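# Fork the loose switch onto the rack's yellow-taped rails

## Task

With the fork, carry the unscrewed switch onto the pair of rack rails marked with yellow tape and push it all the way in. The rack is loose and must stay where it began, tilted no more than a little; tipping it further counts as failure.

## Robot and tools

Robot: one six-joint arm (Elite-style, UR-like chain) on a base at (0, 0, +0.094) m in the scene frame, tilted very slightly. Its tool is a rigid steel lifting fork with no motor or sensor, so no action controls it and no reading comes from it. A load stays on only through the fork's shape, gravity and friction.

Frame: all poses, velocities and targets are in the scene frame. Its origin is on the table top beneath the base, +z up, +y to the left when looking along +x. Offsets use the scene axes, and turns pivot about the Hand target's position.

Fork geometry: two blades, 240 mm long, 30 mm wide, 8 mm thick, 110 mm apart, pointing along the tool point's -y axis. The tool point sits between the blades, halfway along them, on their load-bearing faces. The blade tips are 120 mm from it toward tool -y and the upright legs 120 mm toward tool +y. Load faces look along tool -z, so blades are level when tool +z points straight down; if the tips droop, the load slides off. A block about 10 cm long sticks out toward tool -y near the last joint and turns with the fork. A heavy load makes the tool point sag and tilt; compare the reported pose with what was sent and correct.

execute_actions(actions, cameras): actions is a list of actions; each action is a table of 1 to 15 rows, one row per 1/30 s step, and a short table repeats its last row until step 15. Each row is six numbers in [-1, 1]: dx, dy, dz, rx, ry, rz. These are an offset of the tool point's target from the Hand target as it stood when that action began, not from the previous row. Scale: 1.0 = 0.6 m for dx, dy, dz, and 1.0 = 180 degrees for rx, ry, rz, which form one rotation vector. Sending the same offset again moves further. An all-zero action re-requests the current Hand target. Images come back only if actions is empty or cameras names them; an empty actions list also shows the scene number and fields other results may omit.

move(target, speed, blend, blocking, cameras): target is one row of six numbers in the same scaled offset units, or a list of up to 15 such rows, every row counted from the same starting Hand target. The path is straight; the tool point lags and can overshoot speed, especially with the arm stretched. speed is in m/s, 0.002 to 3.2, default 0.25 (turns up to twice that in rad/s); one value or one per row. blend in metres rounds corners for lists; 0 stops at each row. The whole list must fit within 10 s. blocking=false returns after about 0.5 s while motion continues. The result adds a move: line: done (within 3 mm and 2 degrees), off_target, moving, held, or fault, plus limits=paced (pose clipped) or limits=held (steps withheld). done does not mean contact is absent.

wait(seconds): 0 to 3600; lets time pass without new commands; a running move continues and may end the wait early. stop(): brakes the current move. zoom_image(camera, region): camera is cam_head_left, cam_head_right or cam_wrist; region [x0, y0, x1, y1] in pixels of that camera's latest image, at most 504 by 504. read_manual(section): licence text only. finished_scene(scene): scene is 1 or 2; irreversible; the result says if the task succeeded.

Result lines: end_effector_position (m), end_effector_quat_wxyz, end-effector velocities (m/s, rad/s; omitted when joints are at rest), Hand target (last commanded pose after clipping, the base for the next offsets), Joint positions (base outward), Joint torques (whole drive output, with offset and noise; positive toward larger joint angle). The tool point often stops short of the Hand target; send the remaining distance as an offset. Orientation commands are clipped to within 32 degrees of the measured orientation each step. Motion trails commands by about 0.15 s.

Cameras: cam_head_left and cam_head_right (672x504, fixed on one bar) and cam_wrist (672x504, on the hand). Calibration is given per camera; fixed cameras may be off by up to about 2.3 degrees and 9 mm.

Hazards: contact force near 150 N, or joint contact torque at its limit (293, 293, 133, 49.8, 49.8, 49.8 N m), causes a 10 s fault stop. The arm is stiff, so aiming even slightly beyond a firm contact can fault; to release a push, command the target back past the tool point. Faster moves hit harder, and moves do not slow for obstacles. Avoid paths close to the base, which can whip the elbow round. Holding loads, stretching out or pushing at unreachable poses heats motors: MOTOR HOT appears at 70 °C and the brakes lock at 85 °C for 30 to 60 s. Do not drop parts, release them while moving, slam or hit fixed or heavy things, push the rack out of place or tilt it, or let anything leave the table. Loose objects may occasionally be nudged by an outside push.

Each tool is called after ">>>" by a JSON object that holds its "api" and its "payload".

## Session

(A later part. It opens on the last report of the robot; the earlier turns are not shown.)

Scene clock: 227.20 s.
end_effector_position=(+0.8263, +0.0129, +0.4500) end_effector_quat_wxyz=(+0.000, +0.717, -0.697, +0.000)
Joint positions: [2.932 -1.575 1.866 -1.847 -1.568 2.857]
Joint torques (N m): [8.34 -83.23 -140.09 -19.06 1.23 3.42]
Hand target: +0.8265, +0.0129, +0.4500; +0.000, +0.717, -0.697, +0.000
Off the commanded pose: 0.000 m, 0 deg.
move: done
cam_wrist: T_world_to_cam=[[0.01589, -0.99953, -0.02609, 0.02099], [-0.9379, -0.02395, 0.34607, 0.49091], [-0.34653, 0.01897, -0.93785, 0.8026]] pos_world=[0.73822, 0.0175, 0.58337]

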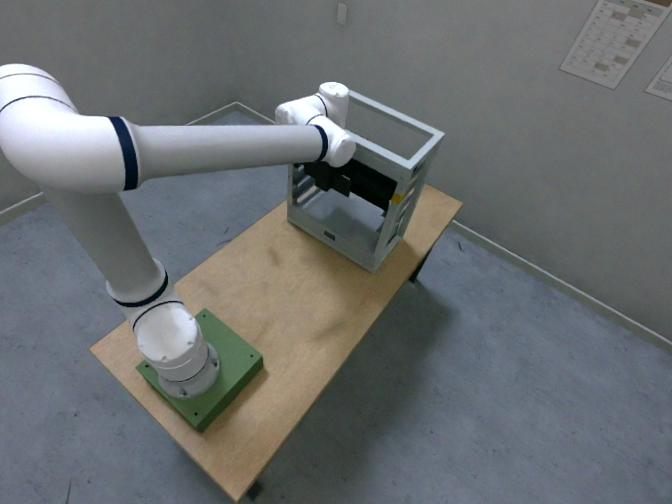

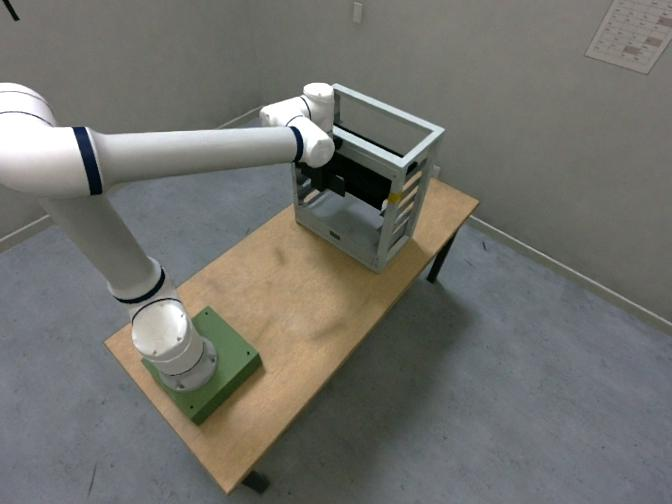

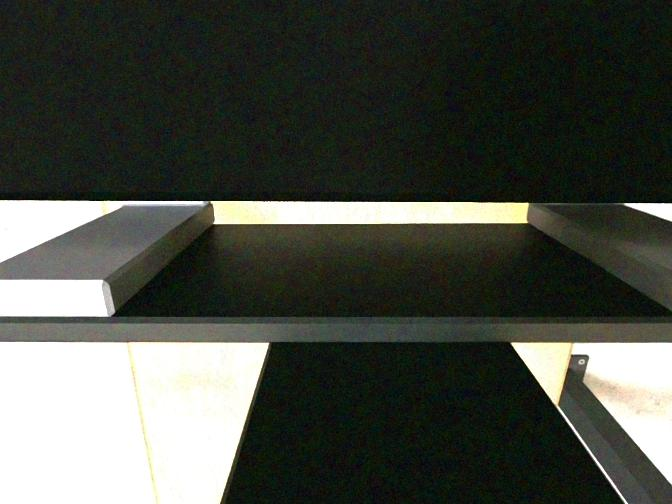

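>>> {"api": "move", "payload": {"target": [[0, 0, -0.0383, 0, 0, 0], [-0.4232, -0.0118, -0.0383, 0, 0, 0], [-0.4232, -0.0118, 0.0258, 0, 0, 0]], "speed": [0.02, 0.2, 0.15], "cameras": ["all"]}}

>>> {"api": "zoom_image", "payload": {"camera": "cam_head_left", "region": [300, 110, 440, 250]}}

>>> {"api": "zoom_image", "payload": {"camera": "cam_head_right", "region": [280, 110, 440, 250]}}

Scene clock: 237.63 s.
end_effector_position=(+0.5726, +0.0058, +0.4653) end_effector_quat_wxyz=(+0.000, +0.717, -0.697, +0.000)
Joint positions: [2.758 -2.063 2.189 -1.683 -1.57 2.683]
Joint torques (N m): [-21.99 -27.67 -101.25 -5.72 -0.25 -2.33]
Hand target: +0.5726, +0.0058, +0.4655; +0.000, +0.717, -0.697, +0.000
Off the commanded pose: 0.000 m, 0 deg.
move: done
cam_wrist: T_world_to_cam=[[0.01589, -0.99953, -0.02609, 0.01832], [-0.93787, -0.02395, 0.34616, 0.24747], [-0.34662, 0.01897, -0.93781, 0.7291]] pos_world=[0.48452, 0.0104, 0.59857]

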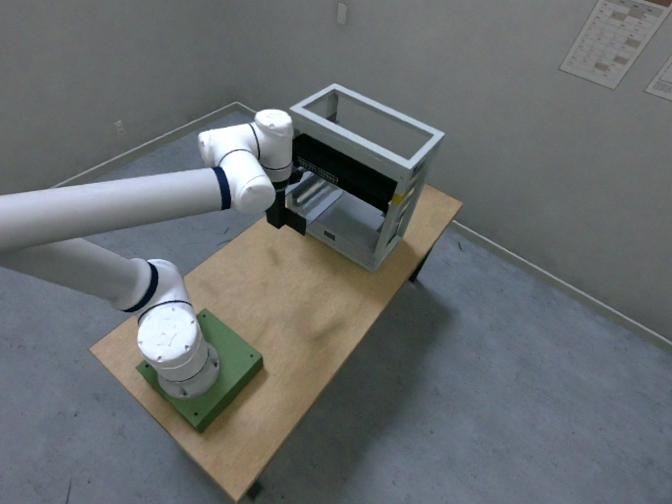

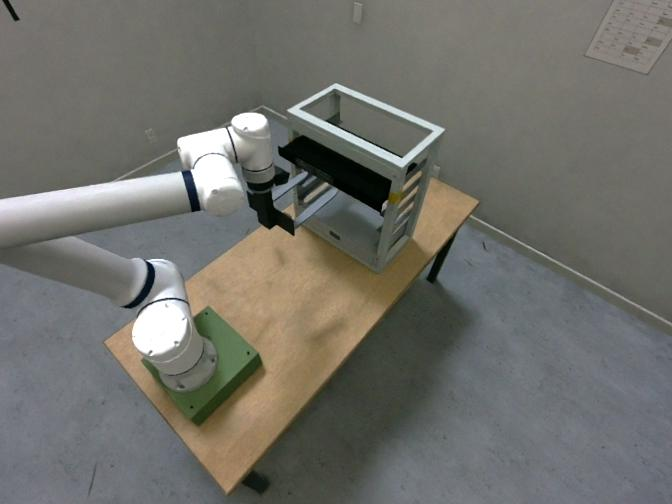

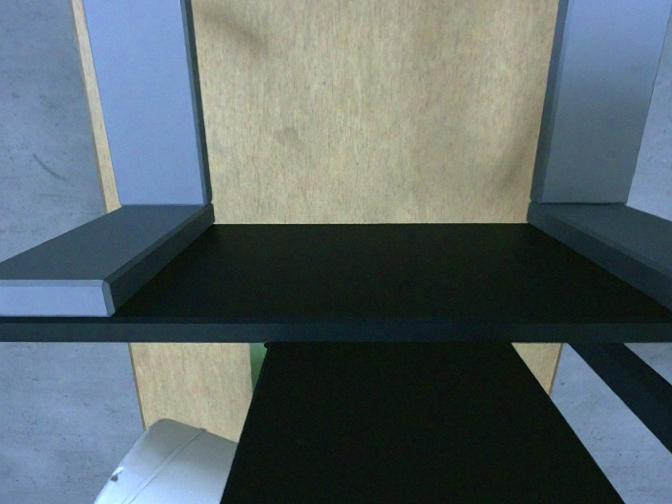

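Scaled by 3.600.

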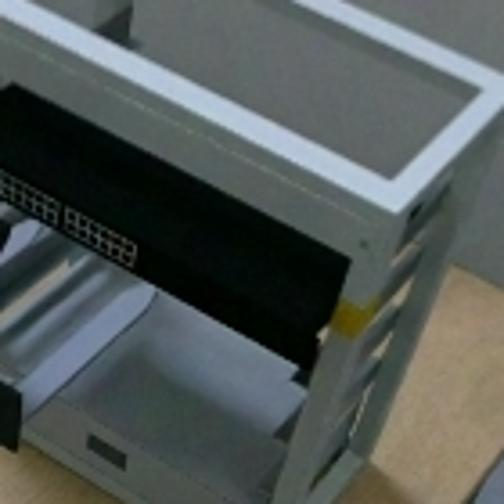

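Scaled by 3.150.

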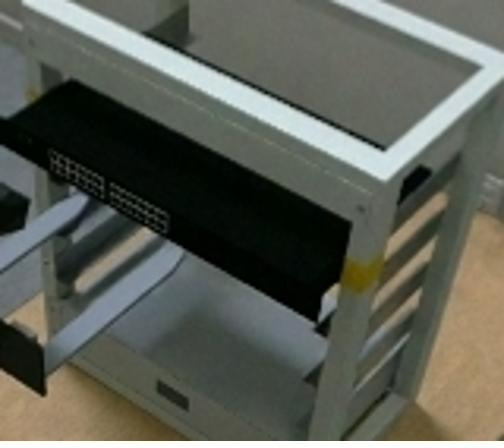

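>>> {"api": "move", "payload": {"target": [0.1433, 0.004, 0, 0, 0, 0], "speed": 0.05, "cameras": ["cam_head_left", "cam_head_right"]}}

>>> {"api": "zoom_image", "payload": {"camera": "cam_head_left", "region": [300, 110, 440, 250]}}

>>> {"api": "zoom_image", "payload": {"camera": "cam_head_right", "region": [280, 110, 440, 250]}}

Scene clock: 249.40 s.
end_effector_position=(+0.6584, +0.0082, +0.4655) end_effector_quat_wxyz=(+0.000, +0.717, -0.697, +0.000)
Joint positions: [2.837 -1.886 2.09 -1.761 -1.569 2.762]
Joint torques (N m): [8.27 -16.28 -106.11 -13.67 1.68 3.44]
Hand target: +0.6586, +0.0082, +0.4655; +0.000, +0.717, -0.697, +0.000
Off the commanded pose: 0.000 m, 0 deg.
move: done

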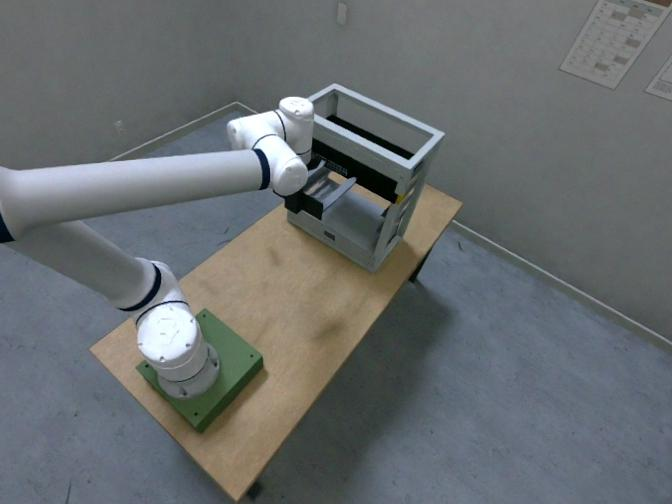

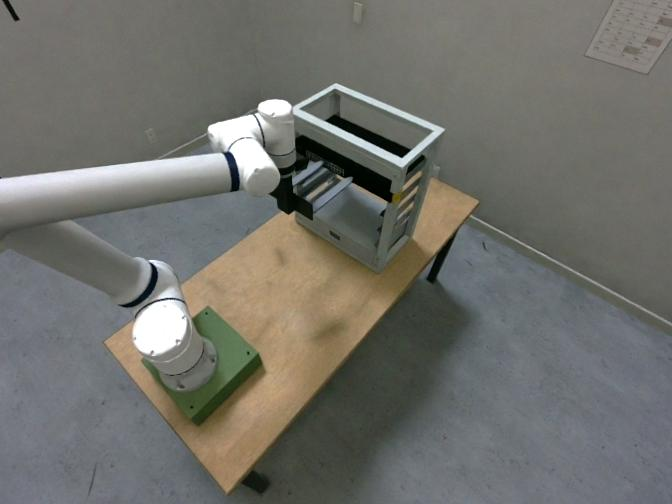

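Scaled by 3.600.

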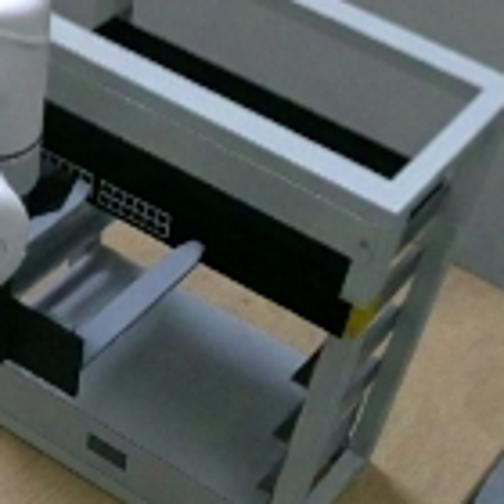

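Scaled by 3.150.

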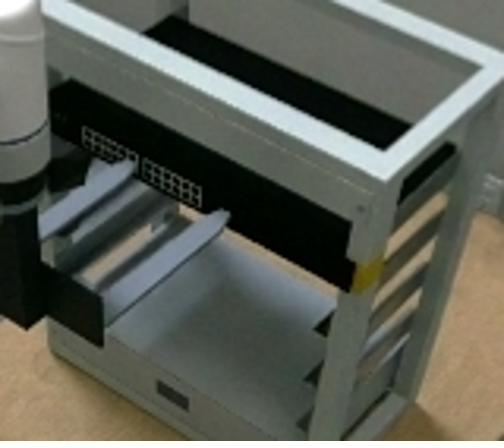

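>>> {"api": "move", "payload": {"target": [0.00333, 0.0001, 0, 0, 0, 0], "speed": 0.02}}

>>> {"api": "move", "payload": {"target": [0.00333, 0.0001, 0, 0, 0, 0], "speed": 0.02}}

Scene clock: 253.60 s.
end_effector_position=(+0.6605, +0.0082, +0.4655) end_effector_quat_wxyz=(+0.000, +0.717, -0.697, +0.000)
Joint positions: [2.839 -1.882 2.087 -1.762 -1.569 2.764]
Joint torques (N m): [8.79 -14.11 -106.55 -13.42 1.63 3.29]
Hand target: +0.6606, +0.0083, +0.4655; +0.000, +0.717, -0.697, +0.000
Off the commanded pose: 0.000 m, 0 deg.
move: done

Scene clock: 254.10 s.
end_effector_position=(+0.6625, +0.0083, +0.4655) end_effector_quat_wxyz=(+0.000, +0.717, -0.697, +0.000)
Joint positions: [2.84 -1.878 2.084 -1.763 -1.569 2.765]
Joint torques (N m): [8.31 -15.87 -105.96 -13.44 2.83 3.49]
Hand target: +0.6626, +0.0083, +0.4655; +0.000, +0.717, -0.697, +0.000
Off the commanded pose: 0.000 m, 0 deg.
move: done

>>> {"api": "move", "payload": {"target": [0.00333, 0.0001, 0, 0, 0, 0], "speed": 0.02}}

>>> {"api": "move", "payload": {"target": [0.0025, 0.00007, 0, 0, 0, 0], "speed": 0.02}}

Scene clock: 256.93 s.
end_effector_position=(+0.6645, +0.0084, +0.4655) end_effector_quat_wxyz=(+0.000, +0.717, -0.697, +0.000)
Joint positions: [2.842 -1.874 2.082 -1.765 -1.569 2.767]
Joint torques (N m): [11.12 -10.73 -107.7 -15.56 2.65 2.1]
Hand target: +0.6646, +0.0084, +0.4655; +0.000, +0.717, -0.697, +0.000
Off the commanded pose: 0.000 m, 0 deg.
move: done

Scene clock: 257.43 s.
end_effector_position=(+0.6659, +0.0084, +0.4655) end_effector_quat_wxyz=(+0.000, +0.717, -0.697, +0.000)
Joint positions: [2.843 -1.871 2.08 -1.766 -1.569 2.768]
Joint torques (N m): [13.02 6.67 -119.47 -24.31 4.68 -1.53]
Hand target: +0.6661, +0.0084, +0.4655; +0.000, +0.717, -0.697, +0.000
Off the commanded pose: 0.000 m, 0 deg.
move: done

>>> {"api": "move", "payload": {"target": [-0.15, -0.0042, 0, 0, 0, 0], "speed": 0.15, "cameras": ["cam_head_left", "cam_head_right"]}}

>>> {"api": "zoom_image", "payload": {"camera": "cam_head_left", "region": [280, 70, 460, 280]}}

>>> {"api": "zoom_image", "payload": {"camera": "cam_head_right", "region": [280, 70, 460, 280]}}

Scene clock: 265.33 s.
end_effector_position=(+0.5762, +0.0059, +0.4655) end_effector_quat_wxyz=(+0.000, +0.717, -0.697, +0.000)
Joint positions: [2.762 -2.055 2.185 -1.687 -1.57 2.687]
Joint torques (N m): [-22.16 -30.4 -76.91 -5.41 1.98 -2.13]
Hand target: +0.5761, +0.0059, +0.4655; +0.000, +0.717, -0.697, +0.000
Off the commanded pose: 0.000 m, 0 deg.
move: done

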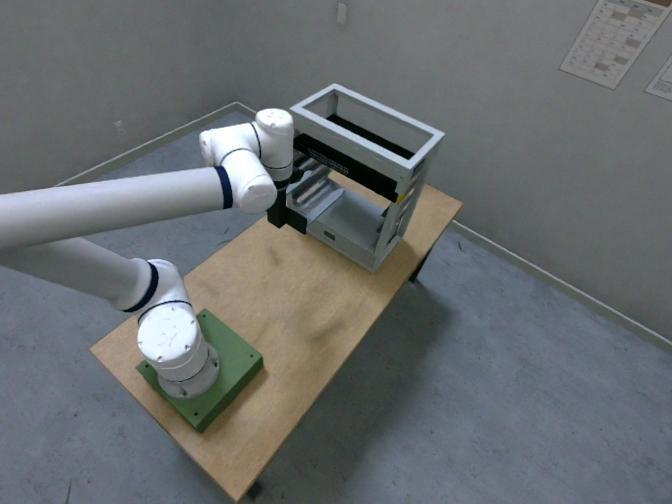

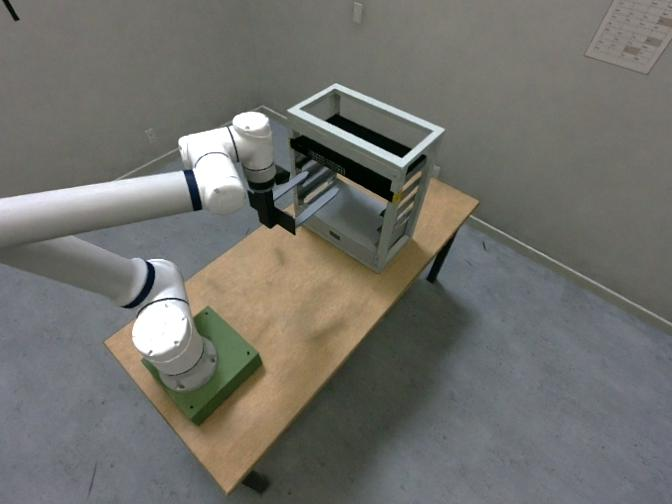

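Scaled by 2.400.

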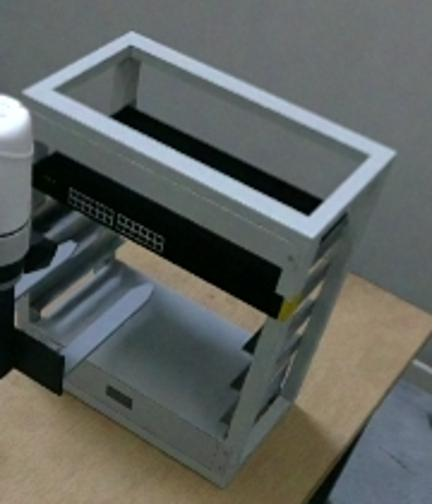

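Scaled by 2.400.

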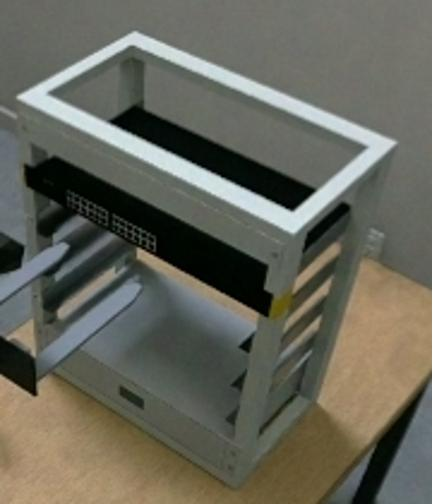

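>>> {"api": "finished_scene", "payload": {"scene": 2}}

The scene is finished: the task was done.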